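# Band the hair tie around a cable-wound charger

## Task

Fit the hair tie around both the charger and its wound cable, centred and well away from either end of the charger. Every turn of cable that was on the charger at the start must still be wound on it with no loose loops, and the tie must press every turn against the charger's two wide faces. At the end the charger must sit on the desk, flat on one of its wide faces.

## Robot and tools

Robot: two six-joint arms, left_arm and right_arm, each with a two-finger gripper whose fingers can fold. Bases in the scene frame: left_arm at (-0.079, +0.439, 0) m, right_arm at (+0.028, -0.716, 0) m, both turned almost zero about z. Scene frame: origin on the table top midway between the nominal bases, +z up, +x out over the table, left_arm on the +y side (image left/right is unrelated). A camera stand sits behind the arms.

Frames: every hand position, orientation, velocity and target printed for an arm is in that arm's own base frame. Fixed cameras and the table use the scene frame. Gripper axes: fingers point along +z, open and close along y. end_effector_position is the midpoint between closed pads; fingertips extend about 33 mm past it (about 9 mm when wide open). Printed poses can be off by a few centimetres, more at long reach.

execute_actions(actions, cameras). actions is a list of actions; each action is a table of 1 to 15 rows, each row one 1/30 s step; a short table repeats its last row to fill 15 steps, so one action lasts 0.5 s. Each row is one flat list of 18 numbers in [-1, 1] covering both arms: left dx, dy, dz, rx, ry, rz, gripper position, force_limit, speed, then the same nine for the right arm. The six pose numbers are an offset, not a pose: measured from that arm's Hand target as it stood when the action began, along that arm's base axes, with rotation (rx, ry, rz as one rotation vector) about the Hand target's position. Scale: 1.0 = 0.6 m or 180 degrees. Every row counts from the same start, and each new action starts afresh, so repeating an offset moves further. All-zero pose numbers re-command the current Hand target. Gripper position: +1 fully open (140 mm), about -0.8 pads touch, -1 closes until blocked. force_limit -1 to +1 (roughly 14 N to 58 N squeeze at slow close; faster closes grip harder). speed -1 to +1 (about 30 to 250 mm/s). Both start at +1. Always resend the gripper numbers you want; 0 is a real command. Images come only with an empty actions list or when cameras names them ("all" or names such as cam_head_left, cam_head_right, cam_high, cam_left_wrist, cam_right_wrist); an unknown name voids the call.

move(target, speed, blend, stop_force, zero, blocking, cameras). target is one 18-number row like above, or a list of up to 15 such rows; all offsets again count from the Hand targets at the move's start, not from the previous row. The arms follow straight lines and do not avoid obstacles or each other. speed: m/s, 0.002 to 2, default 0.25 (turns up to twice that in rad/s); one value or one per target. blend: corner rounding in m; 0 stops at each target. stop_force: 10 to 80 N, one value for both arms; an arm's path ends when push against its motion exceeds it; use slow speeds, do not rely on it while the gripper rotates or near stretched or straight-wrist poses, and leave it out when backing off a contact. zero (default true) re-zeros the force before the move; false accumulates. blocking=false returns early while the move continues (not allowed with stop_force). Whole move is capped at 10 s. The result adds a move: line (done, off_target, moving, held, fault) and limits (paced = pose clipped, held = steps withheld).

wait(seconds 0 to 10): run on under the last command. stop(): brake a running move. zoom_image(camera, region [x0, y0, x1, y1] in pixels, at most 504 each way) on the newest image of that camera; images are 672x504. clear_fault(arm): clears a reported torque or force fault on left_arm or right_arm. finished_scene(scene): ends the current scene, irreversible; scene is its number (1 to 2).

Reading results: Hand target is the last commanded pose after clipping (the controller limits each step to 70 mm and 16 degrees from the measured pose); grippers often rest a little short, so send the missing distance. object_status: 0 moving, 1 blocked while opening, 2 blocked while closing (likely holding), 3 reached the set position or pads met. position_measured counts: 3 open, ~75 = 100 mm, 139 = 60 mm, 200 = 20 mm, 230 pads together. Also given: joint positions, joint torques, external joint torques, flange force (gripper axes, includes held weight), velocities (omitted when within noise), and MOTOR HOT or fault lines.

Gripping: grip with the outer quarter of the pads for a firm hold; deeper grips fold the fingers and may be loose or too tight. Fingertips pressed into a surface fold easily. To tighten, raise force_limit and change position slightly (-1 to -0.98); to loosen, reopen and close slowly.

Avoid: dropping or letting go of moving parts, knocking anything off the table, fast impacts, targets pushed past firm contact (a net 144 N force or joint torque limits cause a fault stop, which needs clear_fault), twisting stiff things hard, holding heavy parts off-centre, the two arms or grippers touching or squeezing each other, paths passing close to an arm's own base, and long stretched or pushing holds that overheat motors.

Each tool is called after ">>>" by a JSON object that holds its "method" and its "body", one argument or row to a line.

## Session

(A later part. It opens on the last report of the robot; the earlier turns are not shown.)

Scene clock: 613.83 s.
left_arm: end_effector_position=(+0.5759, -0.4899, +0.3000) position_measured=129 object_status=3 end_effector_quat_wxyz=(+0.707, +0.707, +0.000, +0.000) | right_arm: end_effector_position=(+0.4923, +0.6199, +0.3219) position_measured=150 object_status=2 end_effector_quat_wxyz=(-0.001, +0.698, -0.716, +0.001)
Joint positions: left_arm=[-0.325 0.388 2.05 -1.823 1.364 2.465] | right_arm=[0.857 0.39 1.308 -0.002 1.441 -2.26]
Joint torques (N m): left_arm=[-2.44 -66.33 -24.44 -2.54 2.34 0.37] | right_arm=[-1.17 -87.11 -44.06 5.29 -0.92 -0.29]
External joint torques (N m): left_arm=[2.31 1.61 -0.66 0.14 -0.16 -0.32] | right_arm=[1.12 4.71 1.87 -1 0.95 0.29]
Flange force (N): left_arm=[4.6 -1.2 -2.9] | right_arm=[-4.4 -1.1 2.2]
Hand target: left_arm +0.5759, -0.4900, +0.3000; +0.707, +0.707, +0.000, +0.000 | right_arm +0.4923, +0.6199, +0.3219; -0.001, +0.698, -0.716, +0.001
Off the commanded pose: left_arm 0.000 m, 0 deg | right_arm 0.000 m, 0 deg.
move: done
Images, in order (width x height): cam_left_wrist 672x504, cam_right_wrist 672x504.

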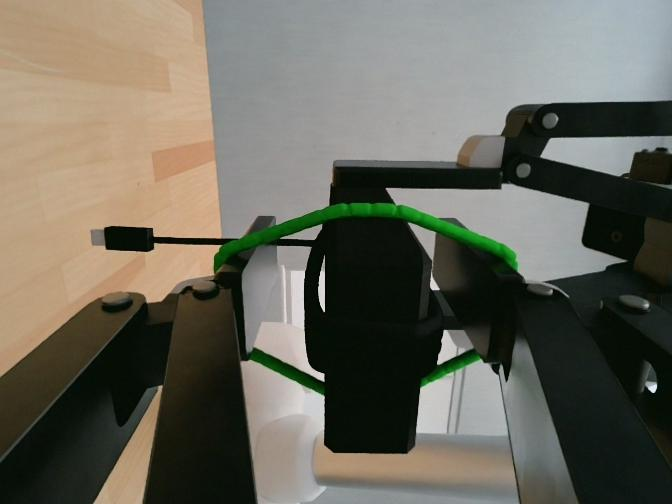

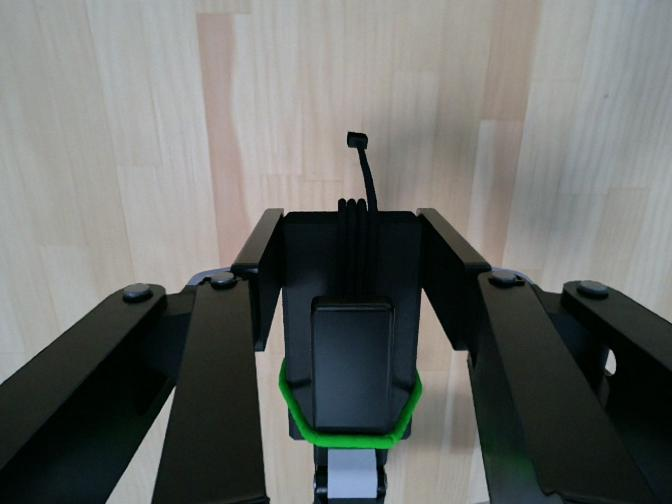

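>>> {"method": "move", "body": {
  "target": [0,-0.02,0,0,0,0,0.0,0,-1,0,0,0,0,0,0,-1,0,-1],
  "speed": 0.05,
  "cameras": ["cam_right_wrist","cam_left_wrist"]
}}

Scene clock: 618.83 s.
left_arm: end_effector_position=(+0.5759, -0.5019, +0.3000) position_measured=129 object_status=3 end_effector_quat_wxyz=(+0.707, +0.707, +0.000, +0.000) | right_arm: end_effector_position=(+0.4923, +0.6199, +0.3219) position_measured=150 object_status=2 end_effector_quat_wxyz=(-0.001, +0.698, -0.716, +0.001)
Joint positions: left_arm=[-0.344 0.392 2.044 -1.837 1.351 2.465] | right_arm=[0.857 0.39 1.308 -0.002 1.441 -2.26]
Joint torques (N m): left_arm=[-2.48 -67.04 -24.59 -2.52 2.35 0.35] | right_arm=[-1.26 -87.15 -44.07 5.31 -1 -0.29]
External joint torques (N m): left_arm=[2.41 2.01 -0.6 0.1 -0.17 -0.3] | right_arm=[1.12 5.32 2.06 -1.03 1.02 0.29]
Flange force (N): left_arm=[5.0 -1.8 -2.8] | right_arm=[-4.9 -1.4 2.5]
Hand target: left_arm +0.5759, -0.5020, +0.3000; +0.707, +0.707, +0.000, +0.000 | right_arm +0.4923, +0.6199, +0.3219; -0.001, +0.698, -0.716, +0.001
Off the commanded pose: left_arm 0.000 m, 0 deg | right_arm 0.000 m, 0 deg.
move: done
Images, in order (width x height): cam_left_wrist 672x504, cam_right_wrist 672x504.

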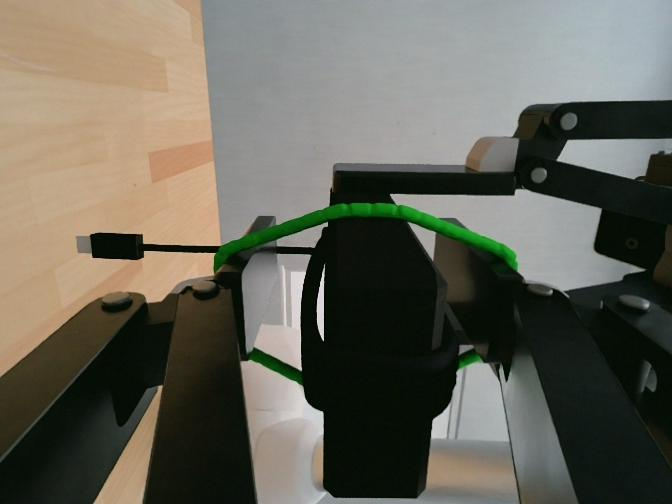

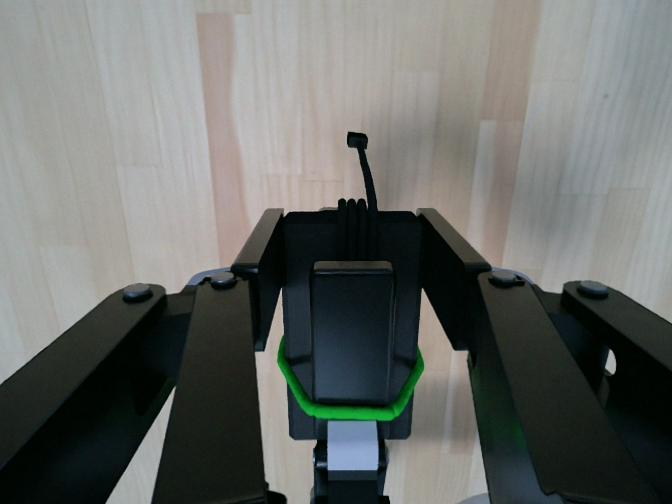

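>>> {"method": "execute_actions", "body": {
  "actions": [
    [[0,0,0,0,0,0,-0.3,0,-1,0,0,0,0,0,0,-1,0,-1]],
    [[0,0,0,0,0,0,-0.3,0,-1,0,0,0,0,0,0,-1,0,-1]]
  ],
  "cameras": ["cam_right_wrist","cam_left_wrist"]
}}

Scene clock: 628.03 s.
left_arm: end_effector_position=(+0.5759, -0.5020, +0.3000) position_measured=167 object_status=3 end_effector_quat_wxyz=(+0.707, +0.707, +0.000, +0.000) | right_arm: end_effector_position=(+0.4923, +0.6199, +0.3219) position_measured=150 object_status=2 end_effector_quat_wxyz=(-0.001, +0.698, -0.716, +0.001)
Joint positions: left_arm=[-0.344 0.392 2.044 -1.837 1.351 2.465] | right_arm=[0.857 0.39 1.308 -0.002 1.441 -2.26]
Joint torques (N m): left_arm=[-2.12 -66.94 -24.44 -2.69 2.26 0.37] | right_arm=[-1.09 -87.35 -43.81 5.38 -0.7 -0.31]
External joint torques (N m): left_arm=[2.23 1.78 -0.78 0.26 -0.08 -0.32] | right_arm=[1.14 5.25 1.76 -1.09 0.73 0.31]
External joint torques at the end of the 1st action: left_arm=[2.69 1.64 -0.81 0.18 -0.13 -0.31] | right_arm=[1.38 5.6 1.97 -0.99 0.84 0.3]
Flange force (N): left_arm=[5.1 -1.3 -2.7] | right_arm=[-5.2 -1.6 2.5]
Flange force at the end of the 1st action (N): left_arm=[5.2 -1.2 -3.3] | right_arm=[-5.5 -1.5 2.7]
Hand target: left_arm +0.5759, -0.5020, +0.3000; +0.707, +0.707, +0.000, +0.000 | right_arm +0.4923, +0.6199, +0.3219; -0.001, +0.698, -0.716, +0.001
Off the commanded pose: left_arm 0.000 m, 0 deg | right_arm 0.000 m, 0 deg.
Images, in order (width x height): cam_left_wrist 672x504, cam_right_wrist 672x504.

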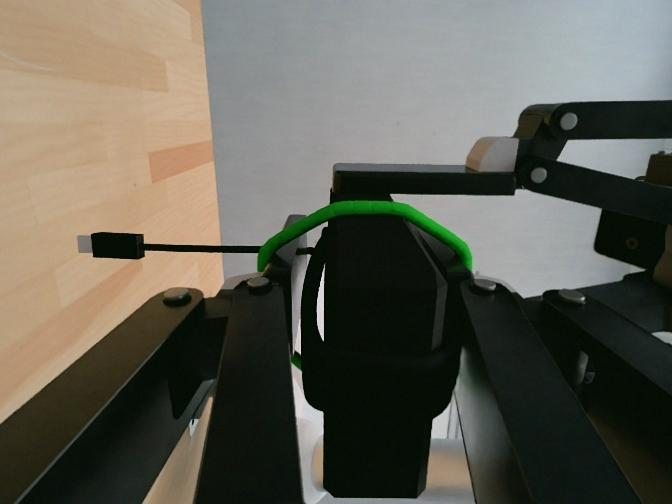

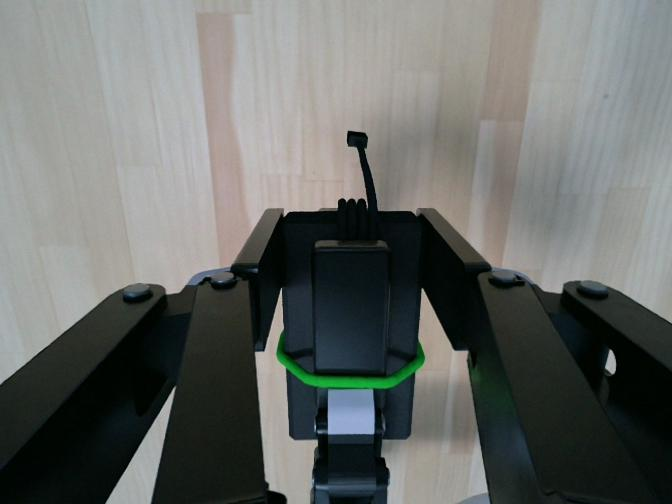

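>>> {"method": "execute_actions", "body": {
  "actions": [
    [[0,0,0,0,0,0,-1,-1,-1,0,0,0,0,0,0,-1,0,-1]],
    [[0,0,0,0,0,0,-1,-1,-1,0,0,0,0,0,0,-1,0,-1]],
    [[0,0,0,0,0,0,-1,-1,-1,0,0,0,0,0,0,-1,0,-1]]
  ],
  "cameras": ["cam_right_wrist","cam_left_wrist"]
}}

Scene clock: 634.03 s.
left_arm: end_effector_position=(+0.5759, -0.5020, +0.3000) position_measured=185 object_status=2 end_effector_quat_wxyz=(+0.707, +0.707, +0.000, +0.000) | right_arm: end_effector_position=(+0.4923, +0.6199, +0.3219) position_measured=150 object_status=2 end_effector_quat_wxyz=(-0.001, +0.698, -0.716, +0.001)
Joint positions: left_arm=[-0.344 0.392 2.044 -1.837 1.351 2.465] | right_arm=[0.857 0.39 1.308 -0.002 1.441 -2.26]
Joint torques (N m): left_arm=[-3.84 -60.22 -21.26 -1.04 -0.31 0.36] | right_arm=[1.6 -94.29 -49.58 6.54 -1.5 -0.38]
External joint torques (N m): left_arm=[3.87 -4.83 -3.97 -1.4 2.49 -0.31] | right_arm=[-1.7 12.38 7.54 -2.26 1.53 0.38]
External joint torques at the end of the 1st action: left_arm=[3.43 -4.54 -3.38 -1.36 2.16 -0.35] | right_arm=[-1.34 12.13 7.13 -2.17 1.47 0.37]
External joint torques at the end of the 2nd action: left_arm=[3.9 -5.02 -3.75 -1.37 2.48 -0.36] | right_arm=[-1.72 12.42 7.46 -2.27 1.54 0.37]
Flange force (N): left_arm=[3.9 7.4 -6.4] | right_arm=[-2.0 -3.5 11.3]
Flange force at the end of the 1st action (N): left_arm=[2.9 6.9 -5.7] | right_arm=[-2.7 -3.5 10.8]
Flange force at the end of the 2nd action (N): left_arm=[3.4 7.6 -6.7] | right_arm=[-2.2 -3.7 11.2]
Hand target: left_arm +0.5759, -0.5020, +0.3000; +0.707, +0.707, +0.000, +0.000 | right_arm +0.4923, +0.6199, +0.3219; -0.001, +0.698, -0.716, +0.001
Off the commanded pose: left_arm 0.000 m, 0 deg | right_arm 0.000 m, 0 deg.
Images, in order (width x height): cam_left_wrist 672x504, cam_right_wrist 672x504.

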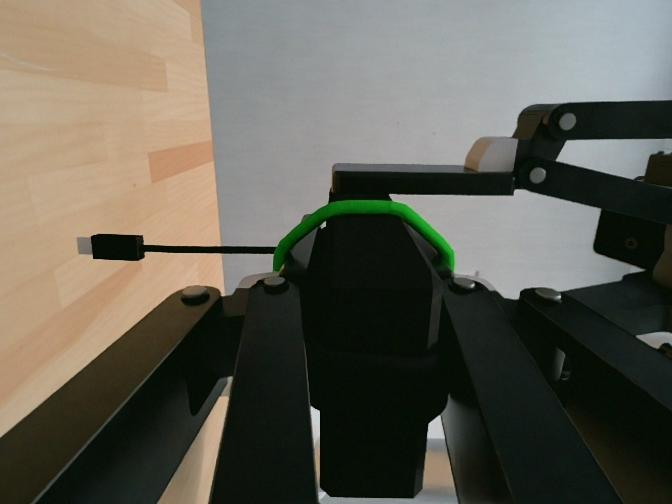

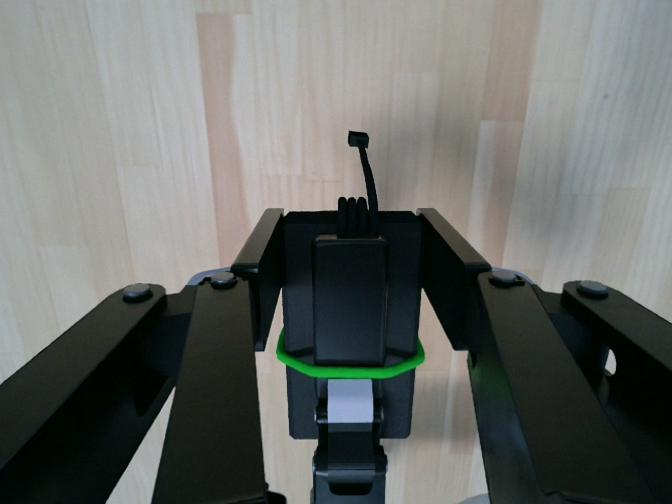

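>>> {"method": "move", "body": {
  "target": [0,0,0.002,0,0,0,-1,-1,-1,0,0,0,0,0,0,-1,0,-1],
  "speed": 0.01
}}

Scene clock: 638.37 s.
left_arm: end_effector_position=(+0.5759, -0.5020, +0.3011) position_measured=185 object_status=2 end_effector_quat_wxyz=(+0.707, +0.707, +0.000, +0.000) | right_arm: end_effector_position=(+0.4923, +0.6199, +0.3220) position_measured=150 object_status=2 end_effector_quat_wxyz=(-0.001, +0.698, -0.716, +0.001)
Joint positions: left_arm=[-0.344 0.391 2.044 -1.837 1.35 2.463] | right_arm=[0.857 0.39 1.308 -0.002 1.441 -2.26]
Joint torques (N m): left_arm=[-5.2 -76.13 -31.39 -5.37 6.01 0.35] | right_arm=[0.62 -74.85 -38.01 6.08 -2.13 -0.35]
External joint torques (N m): left_arm=[5.2 11.31 6.16 2.94 -3.84 -0.3] | right_arm=[-0.54 -7.51 -4.17 -1.78 2.17 0.35]
Flange force (N): left_arm=[5.7 -14.9 -7.4] | right_arm=[1.0 0.4 -11.6]
Hand target: left_arm +0.5759, -0.5020, +0.3012; +0.707, +0.707, +0.000, +0.000 | right_arm +0.4923, +0.6199, +0.3219; -0.001, +0.698, -0.716, +0.001
Off the commanded pose: left_arm 0.000 m, 0 deg | right_arm 0.000 m, 0 deg.
move: done

>>> {"method": "move", "body": {
  "target": [0,0,-0.0012,0,0,0,-1,-1,-1,0,0,0,0,0,0,-1,0,-1],
  "speed": 0.01
}}

Scene clock: 641.47 s.
left_arm: end_effector_position=(+0.5759, -0.5020, +0.3006) position_measured=185 object_status=2 end_effector_quat_wxyz=(+0.707, +0.707, +0.000, +0.000) | right_arm: end_effector_position=(+0.4923, +0.6199, +0.3220) position_measured=150 object_status=2 end_effector_quat_wxyz=(-0.001, +0.698, -0.716, +0.001)
Joint positions: left_arm=[-0.344 0.391 2.044 -1.837 1.351 2.465] | right_arm=[0.857 0.39 1.308 -0.002 1.441 -2.26]
Joint torques (N m): left_arm=[-3.89 -67.63 -26.38 -3.4 2.68 0.38] | right_arm=[1.32 -84.96 -43.68 6.38 -1.62 -0.37]
External joint torques (N m): left_arm=[3.97 2.71 1.14 0.97 -0.51 -0.33] | right_arm=[-1.09 3.39 1.85 -2.1 1.65 0.37]
Flange force (N): left_arm=[3.9 -3.0 -6.6] | right_arm=[-1.4 -2.2 0.7]
Hand target: left_arm +0.5759, -0.5020, +0.3005; +0.707, +0.707, +0.000, +0.000 | right_arm +0.4923, +0.6199, +0.3219; -0.001, +0.698, -0.716, +0.001
Off the commanded pose: left_arm 0.000 m, 0 deg | right_arm 0.000 m, 0 deg.
move: done

>>> {"method": "execute_actions", "body": {
  "actions": [
    [[0,0,0,0,0,0,-1,-1,-1,0,0,0,0,0,0,0.12,0,-1]],
    [[0,0,0,0,0,0,-1,-1,-1,0,0,0,0,0,0,0.12,0,-1]]
  ],
  "cameras": ["cam_right_wrist"]
}}

Scene clock: 658.13 s.
left_arm: end_effector_position=(+0.5759, -0.5020, +0.3005) position_measured=185 object_status=2 end_effector_quat_wxyz=(+0.707, +0.707, +0.000, +0.000) | right_arm: end_effector_position=(+0.4923, +0.6199, +0.3219) position_measured=114 object_status=3 end_effector_quat_wxyz=(-0.001, +0.698, -0.716, +0.001)
Joint positions: left_arm=[-0.344 0.391 2.044 -1.837 1.351 2.465] | right_arm=[0.857 0.39 1.308 -0.002 1.441 -2.26]
Joint torques (N m): left_arm=[-1.15 -69.26 -25.9 -3.29 3.05 0.37] | right_arm=[-2.17 -84.62 -41.48 4.76 -0.26 -0.29]
External joint torques (N m): left_arm=[1.03 4 0.61 0.84 -0.86 -0.32] | right_arm=[2.27 2.13 -0.69 -0.46 0.29 0.29]
External joint torques at the end of the 1st action: left_arm=[1.79 4.21 0.55 0.83 -0.93 -0.33] | right_arm=[1.73 3.15 -0.42 -0.52 0.3 0.29]
Flange force (N): left_arm=[4.6 -4.5 -0.8] | right_arm=[-6.4 -0.7 -1.1]
Flange force at the end of the 1st action (N): left_arm=[5.4 -4.7 -1.8] | right_arm=[-6.8 -1.9 -0.5]
Hand target: left_arm +0.5759, -0.5020, +0.3005; +0.707, +0.707, +0.000, +0.000 | right_arm +0.4923, +0.6199, +0.3219; -0.001, +0.698, -0.716, +0.001
Off the commanded pose: left_arm 0.000 m, 0 deg | right_arm 0.000 m, 0 deg.
Images, in order (width x height): cam_right_wrist 672x504.

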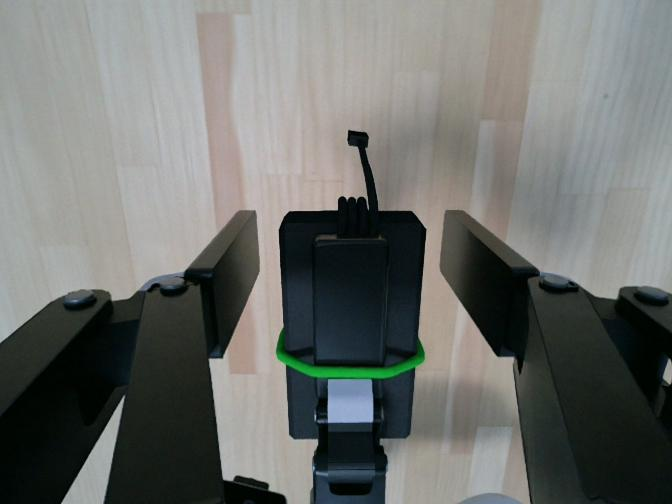

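>>> {"method": "move", "body": {
  "target": [0,0,0,0,0,0,-1,-1,-1,0.001,0.0333,0,0,0,0,0.12,0,-1],
  "speed": 0.04,
  "cameras": ["cam_right_wrist","cam_left_wrist"]
}}

Scene clock: 660.77 s.
left_arm: end_effector_position=(+0.5759, -0.5020, +0.3005) position_measured=185 object_status=2 end_effector_quat_wxyz=(+0.707, +0.707, +0.000, +0.000) | right_arm: end_effector_position=(+0.4929, +0.6398, +0.3220) position_measured=114 object_status=3 end_effector_quat_wxyz=(-0.001, +0.698, -0.716, +0.001)
Joint positions: left_arm=[-0.344 0.391 2.044 -1.837 1.351 2.465] | right_arm=[0.872 0.417 1.27 -0.002 1.453 -2.245]
Joint torques (N m): left_arm=[-1.57 -69.31 -25.81 -3.27 3.09 0.37] | right_arm=[-2.11 -87.36 -41.43 4.78 -0.26 -0.3]
External joint torques (N m): left_arm=[1.55 4.15 0.55 0.83 -0.91 -0.32] | right_arm=[2.07 3.02 -0.66 -0.48 0.29 0.3]
Flange force (N): left_arm=[5.2 -4.6 -1.4] | right_arm=[-7.4 -1.8 -0.9]
Hand target: left_arm +0.5759, -0.5020, +0.3005; +0.707, +0.707, +0.000, +0.000 | right_arm +0.4929, +0.6398, +0.3219; -0.001, +0.698, -0.716, +0.001
Off the commanded pose: left_arm 0.000 m, 0 deg | right_arm 0.000 m, 0 deg.
move: done
Images, in order (width x height): cam_left_wrist 672x504, cam_right_wrist 672x504.

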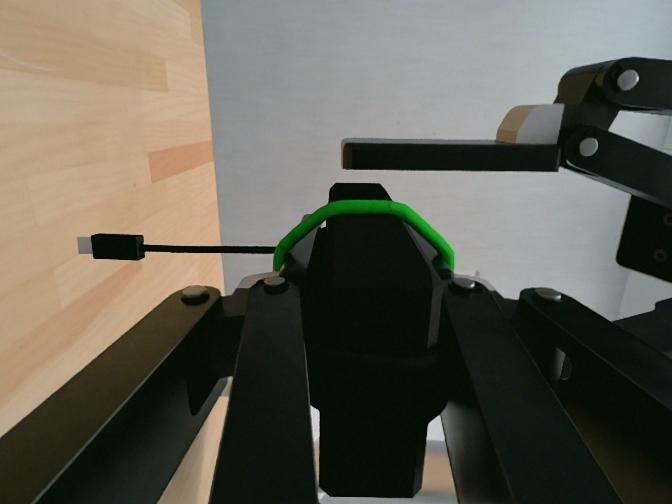

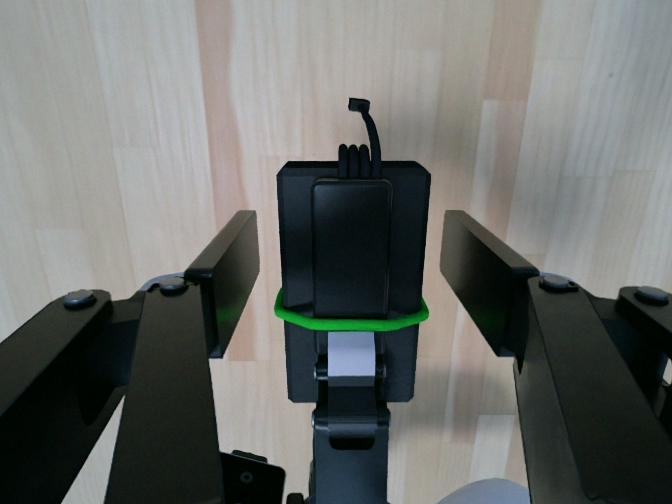

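>>> {"method": "move", "body": {
  "target": [0,0,0,0,0,0,-1,-1,-1,0.001,0.028,0,0,0,0,0.12,0,-1],
  "speed": 0.04,
  "cameras": ["cam_right_wrist","cam_left_wrist"]
}}

Scene clock: 665.13 s.
left_arm: end_effector_position=(+0.5759, -0.5020, +0.3005) position_measured=185 object_status=2 end_effector_quat_wxyz=(+0.707, +0.707, +0.000, +0.000) | right_arm: end_effector_position=(+0.4935, +0.6566, +0.3219) position_measured=114 object_status=3 end_effector_quat_wxyz=(-0.001, +0.698, -0.716, +0.001)
Joint positions: left_arm=[-0.344 0.391 2.044 -1.837 1.351 2.465] | right_arm=[0.885 0.44 1.236 -0.002 1.464 -2.232]
Joint torques (N m): left_arm=[-1.55 -68.99 -25.79 -3.23 3.1 0.37] | right_arm=[-1.96 -89.59 -41.59 4.82 -0.25 -0.28]
External joint torques (N m): left_arm=[1.34 3.96 0.56 0.79 -0.92 -0.32] | right_arm=[2.08 3.15 -0.45 -0.52 0.27 0.28]
Flange force (N): left_arm=[4.8 -4.4 -1.1] | right_arm=[-7.2 -1.6 -0.6]
Hand target: left_arm +0.5759, -0.5020, +0.3005; +0.707, +0.707, +0.000, +0.000 | right_arm +0.4935, +0.6566, +0.3219; -0.001, +0.698, -0.716, +0.001
Off the commanded pose: left_arm 0.000 m, 0 deg | right_arm 0.000 m, 0 deg.
move: done
Images, in order (width x height): cam_left_wrist 672x504, cam_right_wrist 672x504.

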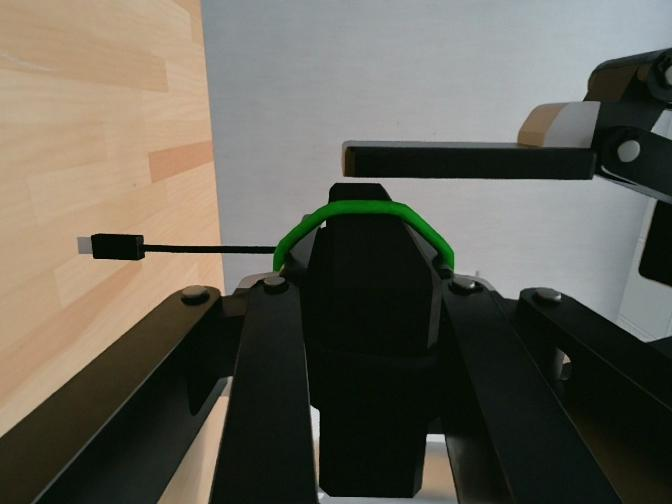

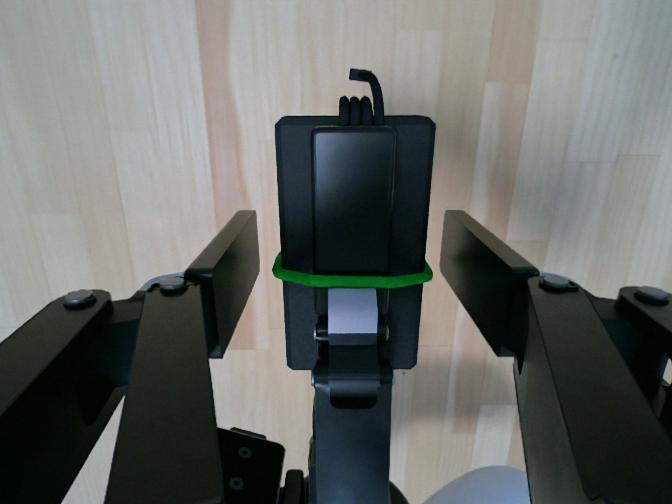

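>>> {"method": "execute_actions", "body": {
  "actions": [
    [[0,0,0,0,0,0,-1,-1,-1,0,0,0,0,0,0,-1,0,-1]],
    [[0,0,0,0,0,0,-1,-1,-1,0,0,0,0,0,0,-1,0,-1]],
    [[0,0,0,0,0,0,-1,-1,-1,0,0,0,0,0,0,-1,0,-1]],
    [[0,0,0,0,0,0,-1,-1,-1,0,0,0,0,0,0,-1,0,-1]]
  ],
  "cameras": ["cam_right_wrist"]
}}

Scene clock: 673.07 s.
left_arm: end_effector_position=(+0.5759, -0.5020, +0.3005) position_measured=185 object_status=2 end_effector_quat_wxyz=(+0.707, +0.707, +0.000, +0.000) | right_arm: end_effector_position=(+0.4935, +0.6567, +0.3220) position_measured=143 object_status=2 end_effector_quat_wxyz=(-0.001, +0.698, -0.716, +0.001)
Joint positions: left_arm=[-0.344 0.391 2.044 -1.837 1.351 2.465] | right_arm=[0.885 0.441 1.236 -0.002 1.464 -2.232]
Joint torques (N m): left_arm=[-2.33 -74.44 -28 -3.96 5.25 0.37] | right_arm=[-4.5 -83.3 -38.28 3.88 -0.81 -0.24]
External joint torques (N m): left_arm=[2.31 9.47 2.79 1.53 -3.07 -0.32] | right_arm=[4.36 -4.08 -4.13 0.43 0.83 0.24]
External joint torques at the end of the 1st action: left_arm=[2.41 4.76 -0.28 0.28 -1.36 -0.33] | right_arm=[4.16 1.88 -0.19 0.42 0.92 0.27]
External joint torques at the end of the 2nd action: left_arm=[2.26 9.49 2.56 1.59 -3.16 -0.32] | right_arm=[4.08 -3.67 -3.95 0.41 0.86 0.21]
External joint torques at the end of the 3rd action: left_arm=[2.44 9.33 2.64 1.57 -3.1 -0.32] | right_arm=[4.44 -3.05 -3.65 0.37 0.85 0.22]
Flange force (N): left_arm=[7.5 -11.7 -0.7] | right_arm=[-6.8 2.0 -8.5]
Flange force at the end of the 1st action (N): left_arm=[7.5 -5.0 -1.0] | right_arm=[-6.9 1.7 -1.5]
Flange force at the end of the 2nd action (N): left_arm=[8.0 -11.5 -0.5] | right_arm=[-6.8 1.6 -8.2]
Flange force at the end of the 3rd action (N): left_arm=[7.7 -11.4 -0.9] | right_arm=[-7.3 1.8 -7.6]
Hand target: left_arm +0.5759, -0.5020, +0.3005; +0.707, +0.707, +0.000, +0.000 | right_arm +0.4935, +0.6566, +0.3219; -0.001, +0.698, -0.716, +0.001
Off the commanded pose: left_arm 0.000 m, 0 deg | right_arm 0.000 m, 0 deg.
Images, in order (width x height): cam_right_wrist 672x504.

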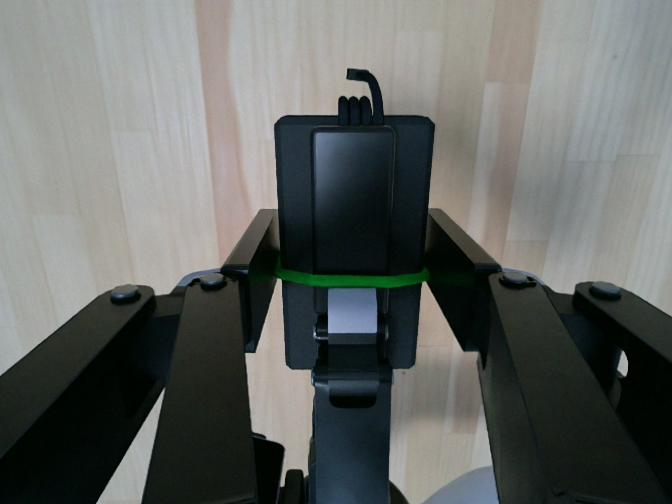

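>>> {"method": "execute_actions", "body": {
  "actions": [
    [[0,0,0,0,0,0,-0.35,0,-1,0,0,0,0,0,0,-1,0,-1]],
    [[0,0,0,0,0,0,-0.35,0,-1,0,0,0,0,0,0,-1,0,-1]]
  ],
  "cameras": ["cam_right_wrist","cam_left_wrist"]
}}

Scene clock: 682.20 s.
left_arm: end_effector_position=(+0.5759, -0.5020, +0.3005) position_measured=173 object_status=3 end_effector_quat_wxyz=(+0.707, +0.707, +0.000, +0.000) | right_arm: end_effector_position=(+0.4935, +0.6566, +0.3219) position_measured=143 object_status=2 end_effector_quat_wxyz=(-0.001, +0.698, -0.716, +0.001)
Joint positions: left_arm=[-0.344 0.391 2.044 -1.837 1.351 2.465] | right_arm=[0.885 0.441 1.236 -0.002 1.464 -2.232]
Joint torques (N m): left_arm=[-2.05 -67.51 -24.88 -2.79 2.57 0.37] | right_arm=[-1.83 -91.59 -43.01 4.89 -0.43 -0.31]
External joint torques (N m): left_arm=[1.89 2.35 -0.42 0.32 -0.39 -0.33] | right_arm=[1.99 4.87 0.86 -0.61 0.46 0.31]
External joint torques at the end of the 1st action: left_arm=[1.52 2.55 -0.4 0.39 -0.37 -0.34] | right_arm=[1.76 5.33 0.93 -0.66 0.5 0.29]
Flange force (N): left_arm=[4.9 -2.1 -2.0] | right_arm=[-7.0 -1.6 1.4]
Flange force at the end of the 1st action (N): left_arm=[4.9 -2.4 -1.4] | right_arm=[-7.3 -2.2 1.5]
Hand target: left_arm +0.5759, -0.5020, +0.3005; +0.707, +0.707, +0.000, +0.000 | right_arm +0.4935, +0.6566, +0.3219; -0.001, +0.698, -0.716, +0.001
Off the commanded pose: left_arm 0.000 m, 0 deg | right_arm 0.000 m, 0 deg.
Images, in order (width x height): cam_left_wrist 672x504, cam_right_wrist 672x504.

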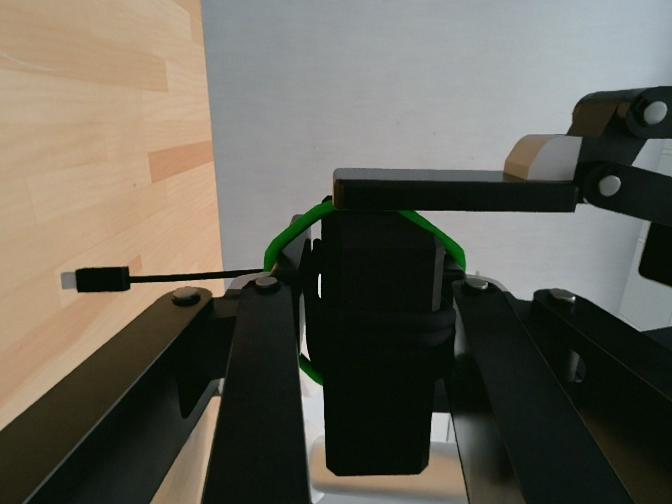

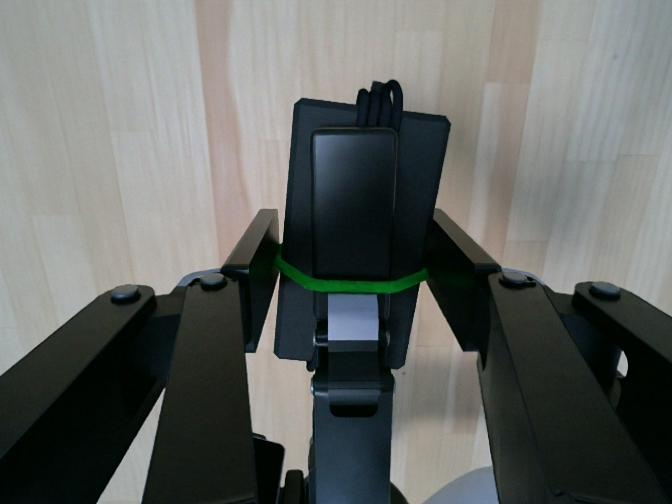

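>>> {"method": "move", "body": {
  "target": [0,0.0333,0,0,0,0,-0.35,0,-1,0,0,0,0,0,0,-1,0,-1],
  "speed": 0.03,
  "cameras": ["cam_right_wrist","cam_left_wrist"]
}}

Scene clock: 696.17 s.
left_arm: end_effector_position=(+0.5759, -0.4820, +0.3005) position_measured=173 object_status=3 end_effector_quat_wxyz=(+0.707, +0.707, +0.000, +0.000) | right_arm: end_effector_position=(+0.4935, +0.6566, +0.3219) position_measured=143 object_status=2 end_effector_quat_wxyz=(-0.001, +0.698, -0.716, +0.001)
Joint positions: left_arm=[-0.312 0.385 2.054 -1.813 1.372 2.463] | right_arm=[0.885 0.441 1.236 -0.002 1.464 -2.232]
Joint torques (N m): left_arm=[-0.38 -66.94 -23.96 -2.61 2.68 0.43] | right_arm=[-3.64 -91.87 -42.24 4.09 0.27 -0.26]
External joint torques (N m): left_arm=[0.2 2.74 -1.08 0.21 -0.51 -0.38] | right_arm=[3.42 5.41 0.17 0.19 -0.25 0.26]
Flange force (N): left_arm=[5.6 -2.3 1.3] | right_arm=[-9.7 -1.4 1.7]
Hand target: left_arm +0.5759, -0.4820, +0.3005; +0.707, +0.707, +0.000, +0.000 | right_arm +0.4935, +0.6566, +0.3219; -0.001, +0.698, -0.716, +0.001
Off the commanded pose: left_arm 0.000 m, 0 deg | right_arm 0.000 m, 0 deg.
move: done
Images, in order (width x height): cam_left_wrist 672x504, cam_right_wrist 672x504.

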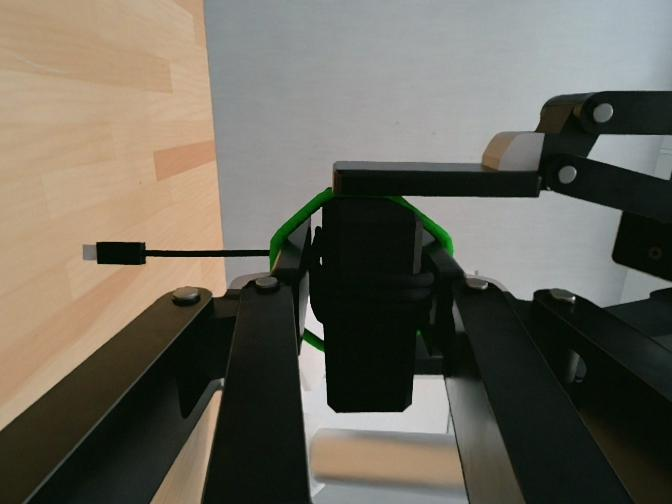

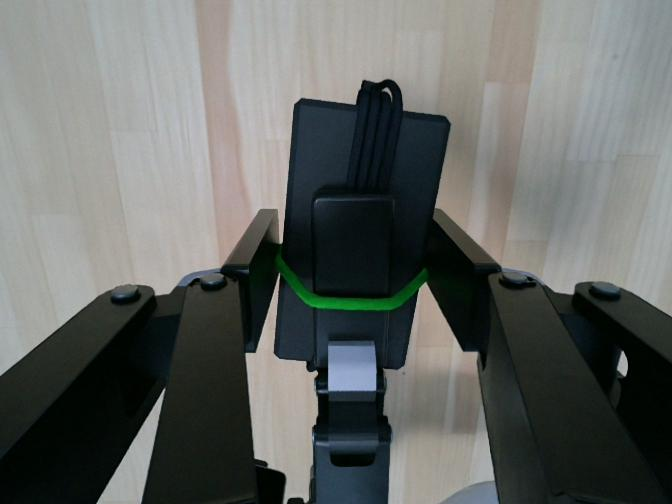

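>>> {"method": "move", "body": {
  "target": [0,0.0333,0,0,0,0,-0.35,0,-1,0,0,0,0,0,0,-1,0,-1],
  "speed": 0.03,
  "cameras": ["cam_right_wrist","cam_left_wrist"]
}}

Scene clock: 699.07 s.
left_arm: end_effector_position=(+0.5759, -0.4620, +0.3005) position_measured=173 object_status=3 end_effector_quat_wxyz=(+0.707, +0.707, +0.000, +0.000) | right_arm: end_effector_position=(+0.4935, +0.6566, +0.3219) position_measured=143 object_status=2 end_effector_quat_wxyz=(-0.001, +0.698, -0.716, +0.001)
Joint positions: left_arm=[-0.28 0.38 2.063 -1.788 1.393 2.462] | right_arm=[0.885 0.441 1.236 -0.002 1.464 -2.232]
Joint torques (N m): left_arm=[0.64 -65.88 -23.86 -2.73 2.59 0.37] | right_arm=[-4.13 -92.16 -41.63 3.95 0.85 -0.26]
External joint torques (N m): left_arm=[-0.5 2.47 -0.92 0.42 -0.42 -0.32] | right_arm=[4.04 5.09 -0.65 0.36 -0.82 0.26]
Flange force (N): left_arm=[4.8 -2.1 1.7] | right_arm=[-11.1 -1.4 1.3]
Hand target: left_arm +0.5759, -0.4620, +0.3005; +0.707, +0.707, +0.000, +0.000 | right_arm +0.4935, +0.6566, +0.3219; -0.001, +0.698, -0.716, +0.001
Off the commanded pose: left_arm 0.000 m, 0 deg | right_arm 0.000 m, 0 deg.
move: done
Images, in order (width x height): cam_left_wrist 672x504, cam_right_wrist 672x504.

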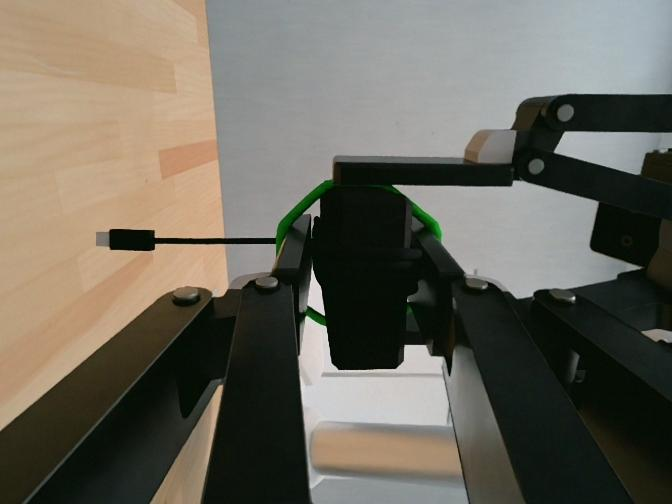

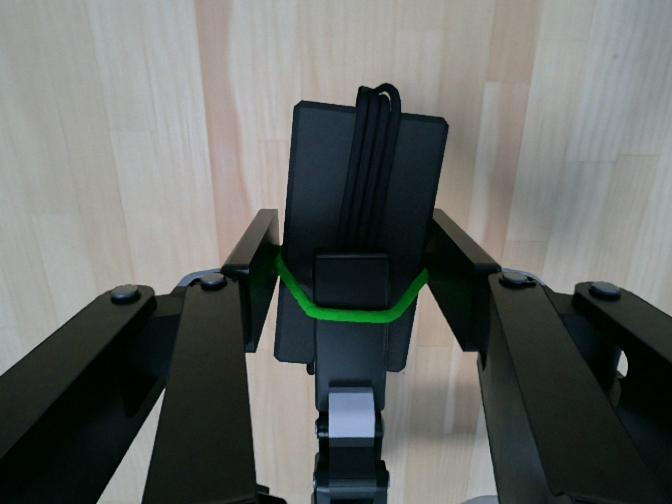

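>>> {"method": "move", "body": {
  "target": [0,0.02,0,0,0,0,-0.35,0,-1,0,0,0,0,0,0,-1,0,-1],
  "speed": 0.03,
  "cameras": ["cam_right_wrist","cam_left_wrist"]
}}

Scene clock: 702.00 s.
left_arm: end_effector_position=(+0.5759, -0.4500, +0.3005) position_measured=173 object_status=3 end_effector_quat_wxyz=(+0.707, +0.707, +0.000, +0.000) | right_arm: end_effector_position=(+0.4935, +0.6566, +0.3219) position_measured=143 object_status=2 end_effector_quat_wxyz=(-0.001, +0.698, -0.716, +0.001)
Joint positions: left_arm=[-0.26 0.377 2.068 -1.772 1.405 2.461] | right_arm=[0.885 0.441 1.236 -0.002 1.464 -2.232]
Joint torques (N m): left_arm=[0.77 -65.56 -23.77 -2.73 2.56 0.34] | right_arm=[-3.98 -92.03 -41.48 3.95 0.84 -0.27]
External joint torques (N m): left_arm=[-0.86 2.63 -0.87 0.44 -0.39 -0.3] | right_arm=[4.01 4.4 -0.96 0.38 -0.8 0.27]
Flange force (N): left_arm=[4.7 -2.4 2.2] | right_arm=[-10.7 -1.2 0.7]
Hand target: left_arm +0.5759, -0.4500, +0.3005; +0.707, +0.707, +0.000, +0.000 | right_arm +0.4935, +0.6566, +0.3219; -0.001, +0.698, -0.716, +0.001
Off the commanded pose: left_arm 0.000 m, 0 deg | right_arm 0.000 m, 0 deg.
move: done
Images, in order (width x height): cam_left_wrist 672x504, cam_right_wrist 672x504.

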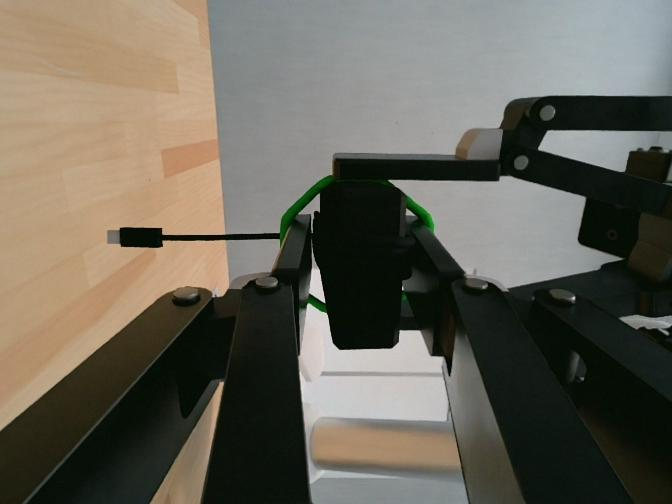

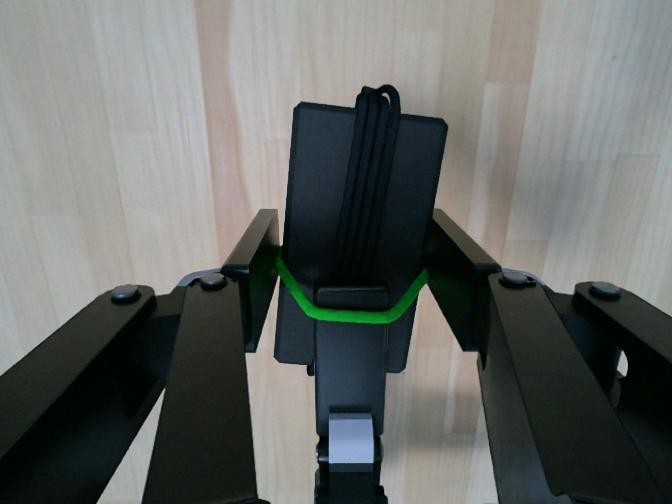

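>>> {"method": "move", "body": {
  "target": [0,0.0133,0,0,0,0,-0.35,0,-1,0,0,0,0,0,0,-1,0,-1],
  "speed": 0.03,
  "cameras": ["cam_right_wrist","cam_left_wrist"]
}}

Scene clock: 704.67 s.
left_arm: end_effector_position=(+0.5759, -0.4420, +0.3005) position_measured=173 object_status=3 end_effector_quat_wxyz=(+0.707, +0.707, +0.000, +0.000) | right_arm: end_effector_position=(+0.4935, +0.6566, +0.3219) position_measured=143 object_status=2 end_effector_quat_wxyz=(-0.001, +0.698, -0.716, +0.001)
Joint positions: left_arm=[-0.247 0.375 2.071 -1.762 1.414 2.461] | right_arm=[0.885 0.441 1.236 -0.002 1.464 -2.232]
Joint torques (N m): left_arm=[-1.03 -64.54 -23.55 -2.47 2.29 0.33] | right_arm=[-2.06 -92.59 -43.44 4.8 -0.26 -0.31]
External joint torques (N m): left_arm=[1.17 1.78 -1.02 0.21 -0.12 -0.28] | right_arm=[1.96 5.16 1.07 -0.48 0.3 0.31]
Flange force (N): left_arm=[4.8 -1.4 -1.3] | right_arm=[-6.9 -1.5 2.1]
Hand target: left_arm +0.5759, -0.4420, +0.3005; +0.707, +0.707, +0.000, +0.000 | right_arm +0.4935, +0.6566, +0.3219; -0.001, +0.698, -0.716, +0.001
Off the commanded pose: left_arm 0.000 m, 0 deg | right_arm 0.000 m, 0 deg.
move: done
Images, in order (width x height): cam_left_wrist 672x504, cam_right_wrist 672x504.

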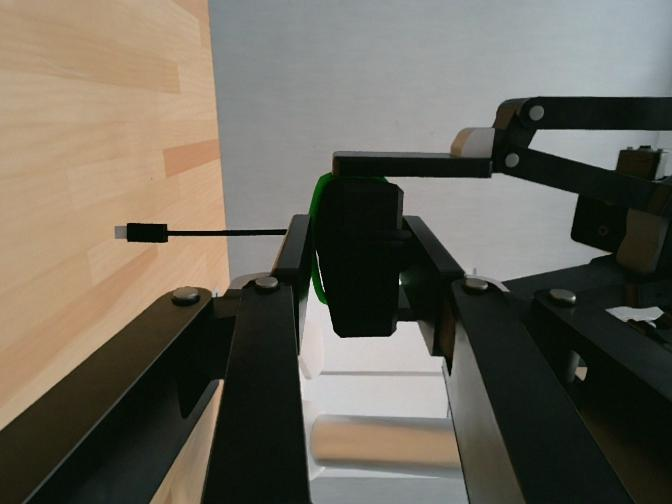

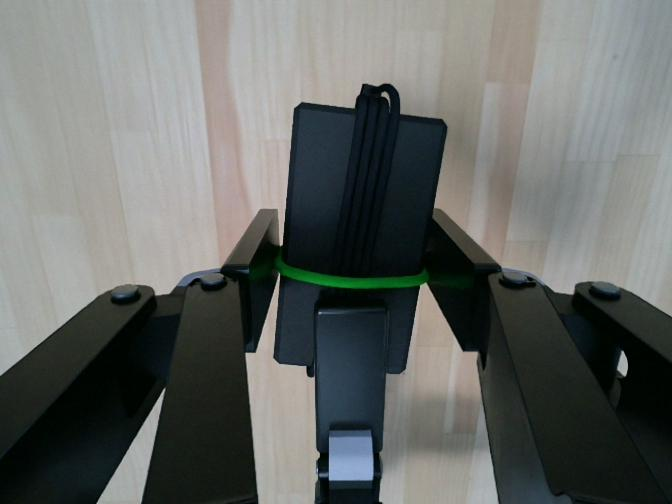

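>>> {"method": "move", "body": {
  "target": [
    [0,0.1,0,0,0,0,-0.35,0,-1,0,0,0,0,0,0,-1,0,-1],
    [0,0.3,0,0,0,0,-0.35,0,-1,0,0,0,0,0,0,-1,0,-1]
  ],
  "speed": [0.04,0.15],
  "blend": [0.02,0],
  "cameras": ["cam_right_wrist","cam_left_wrist"]
}}

Scene clock: 710.43 s.
left_arm: end_effector_position=(+0.5759, -0.2620, +0.3005) position_measured=173 object_status=3 end_effector_quat_wxyz=(+0.707, +0.707, +0.000, +0.000) | right_arm: end_effector_position=(+0.4935, +0.6566, +0.3219) position_measured=143 object_status=2 end_effector_quat_wxyz=(-0.001, +0.698, -0.716, +0.001)
Joint positions: left_arm=[0.062 0.368 2.083 -1.523 1.611 2.451] | right_arm=[0.885 0.441 1.236 -0.002 1.464 -2.232]
Joint torques (N m): left_arm=[-1.6 -62.88 -22.5 -1.82 2.26 0.36] | right_arm=[-2.08 -92.34 -43.4 4.81 -0.24 -0.31]
External joint torques (N m): left_arm=[1.87 1.87 -1 0.18 -0.11 -0.32] | right_arm=[2.08 4.95 1.07 -0.49 0.27 0.31]
Flange force (N): left_arm=[4.1 -1.6 -3.9] | right_arm=[-6.6 -1.1 2.1]
Hand target: left_arm +0.5759, -0.2620, +0.3005; +0.707, +0.707, +0.000, +0.000 | right_arm +0.4935, +0.6566, +0.3219; -0.001, +0.698, -0.716, +0.001
Off the commanded pose: left_arm 0.000 m, 0 deg | right_arm 0.000 m, 0 deg.
move: done
Images, in order (width x height): cam_left_wrist 672x504, cam_right_wrist 672x504.

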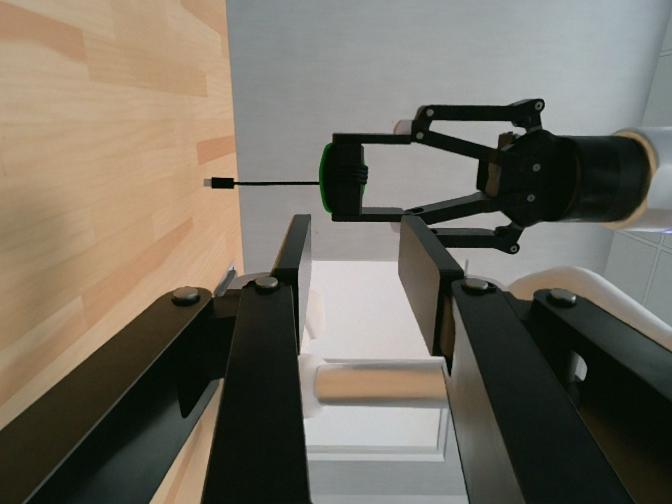

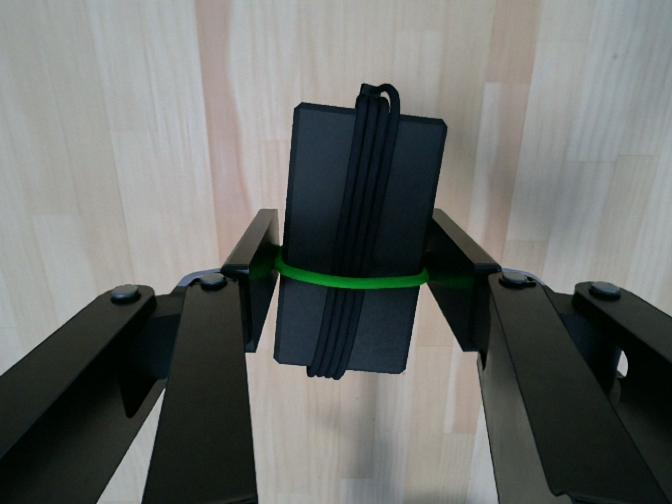

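>>> {"method": "zoom_image", "body": {
  "camera": "cam_right_wrist",
  "region": [250, 70, 460, 390]
}}

>>> {"method": "zoom_image", "body": {
  "camera": "cam_left_wrist",
  "region": [190, 80, 420, 250]
}}

Scaled by 1.575.

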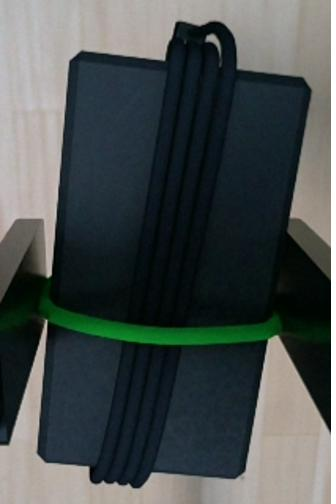

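Scaled by 2.191.

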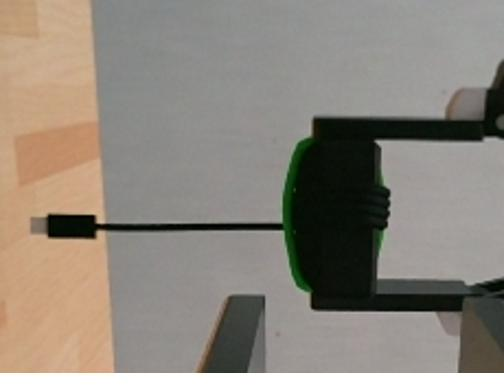

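>>> {"method": "move", "body": {
  "target": [0,0.25,0.2,0,0,0,-0.35,0,-1,0,0,-0.3,0,0,0,-1,0,-1],
  "speed": 0.12,
  "cameras": ["cam_right_wrist","cam_high"]
}}

Scene clock: 727.17 s.
left_arm: end_effector_position=(+0.5759, -0.1120, +0.4205) position_measured=173 object_status=3 end_effector_quat_wxyz=(+0.707, +0.707, +0.000, +0.000) | right_arm: end_effector_position=(+0.4935, +0.6566, +0.1420) position_measured=143 object_status=2 end_effector_quat_wxyz=(-0.001, +0.698, -0.716, +0.001)
Joint positions: left_arm=[0.31 0.268 1.934 -1.385 1.82 2.225] | right_arm=[0.885 0.515 1.456 -0.002 1.17 -2.231]
Joint torques (N m): left_arm=[-1.04 -59.97 -29.85 -1.74 1.87 0.35] | right_arm=[-2.23 -96.55 -40.68 4.47 -0.23 -0.33]
External joint torques (N m): left_arm=[0.86 1.48 -0.99 0.21 -0.16 -0.3] | right_arm=[2.01 5.31 1.36 -0.47 0.26 0.33]
Flange force (N): left_arm=[3.4 -0.3 -2.7] | right_arm=[-5.8 -0.6 4.2]
Hand target: left_arm +0.5759, -0.1120, +0.4205; +0.707, +0.707, +0.000, +0.000 | right_arm +0.4935, +0.6566, +0.1419; -0.001, +0.698, -0.716, +0.001
Off the commanded pose: left_arm 0.000 m, 0 deg | right_arm 0.000 m, 0 deg.
move: done
Images, in order (width x height): cam_high 672x504, cam_right_wrist 672x504.

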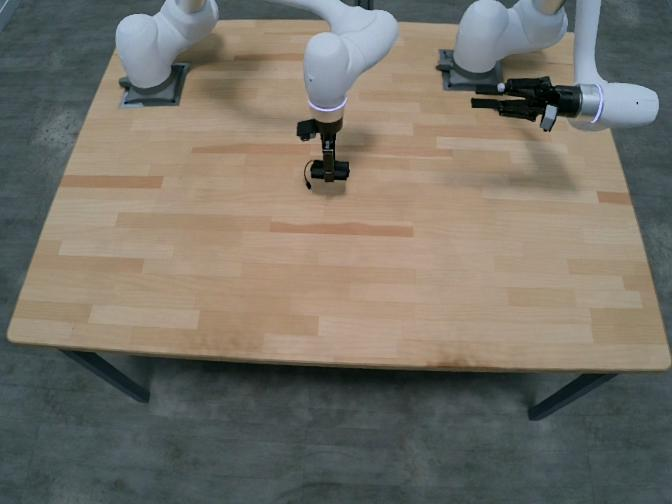

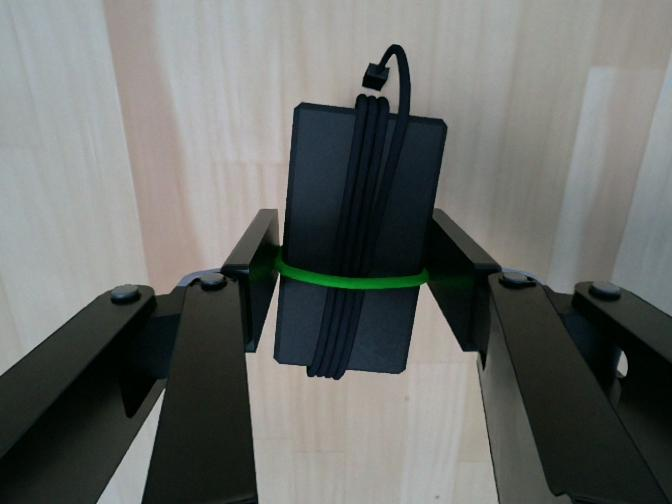

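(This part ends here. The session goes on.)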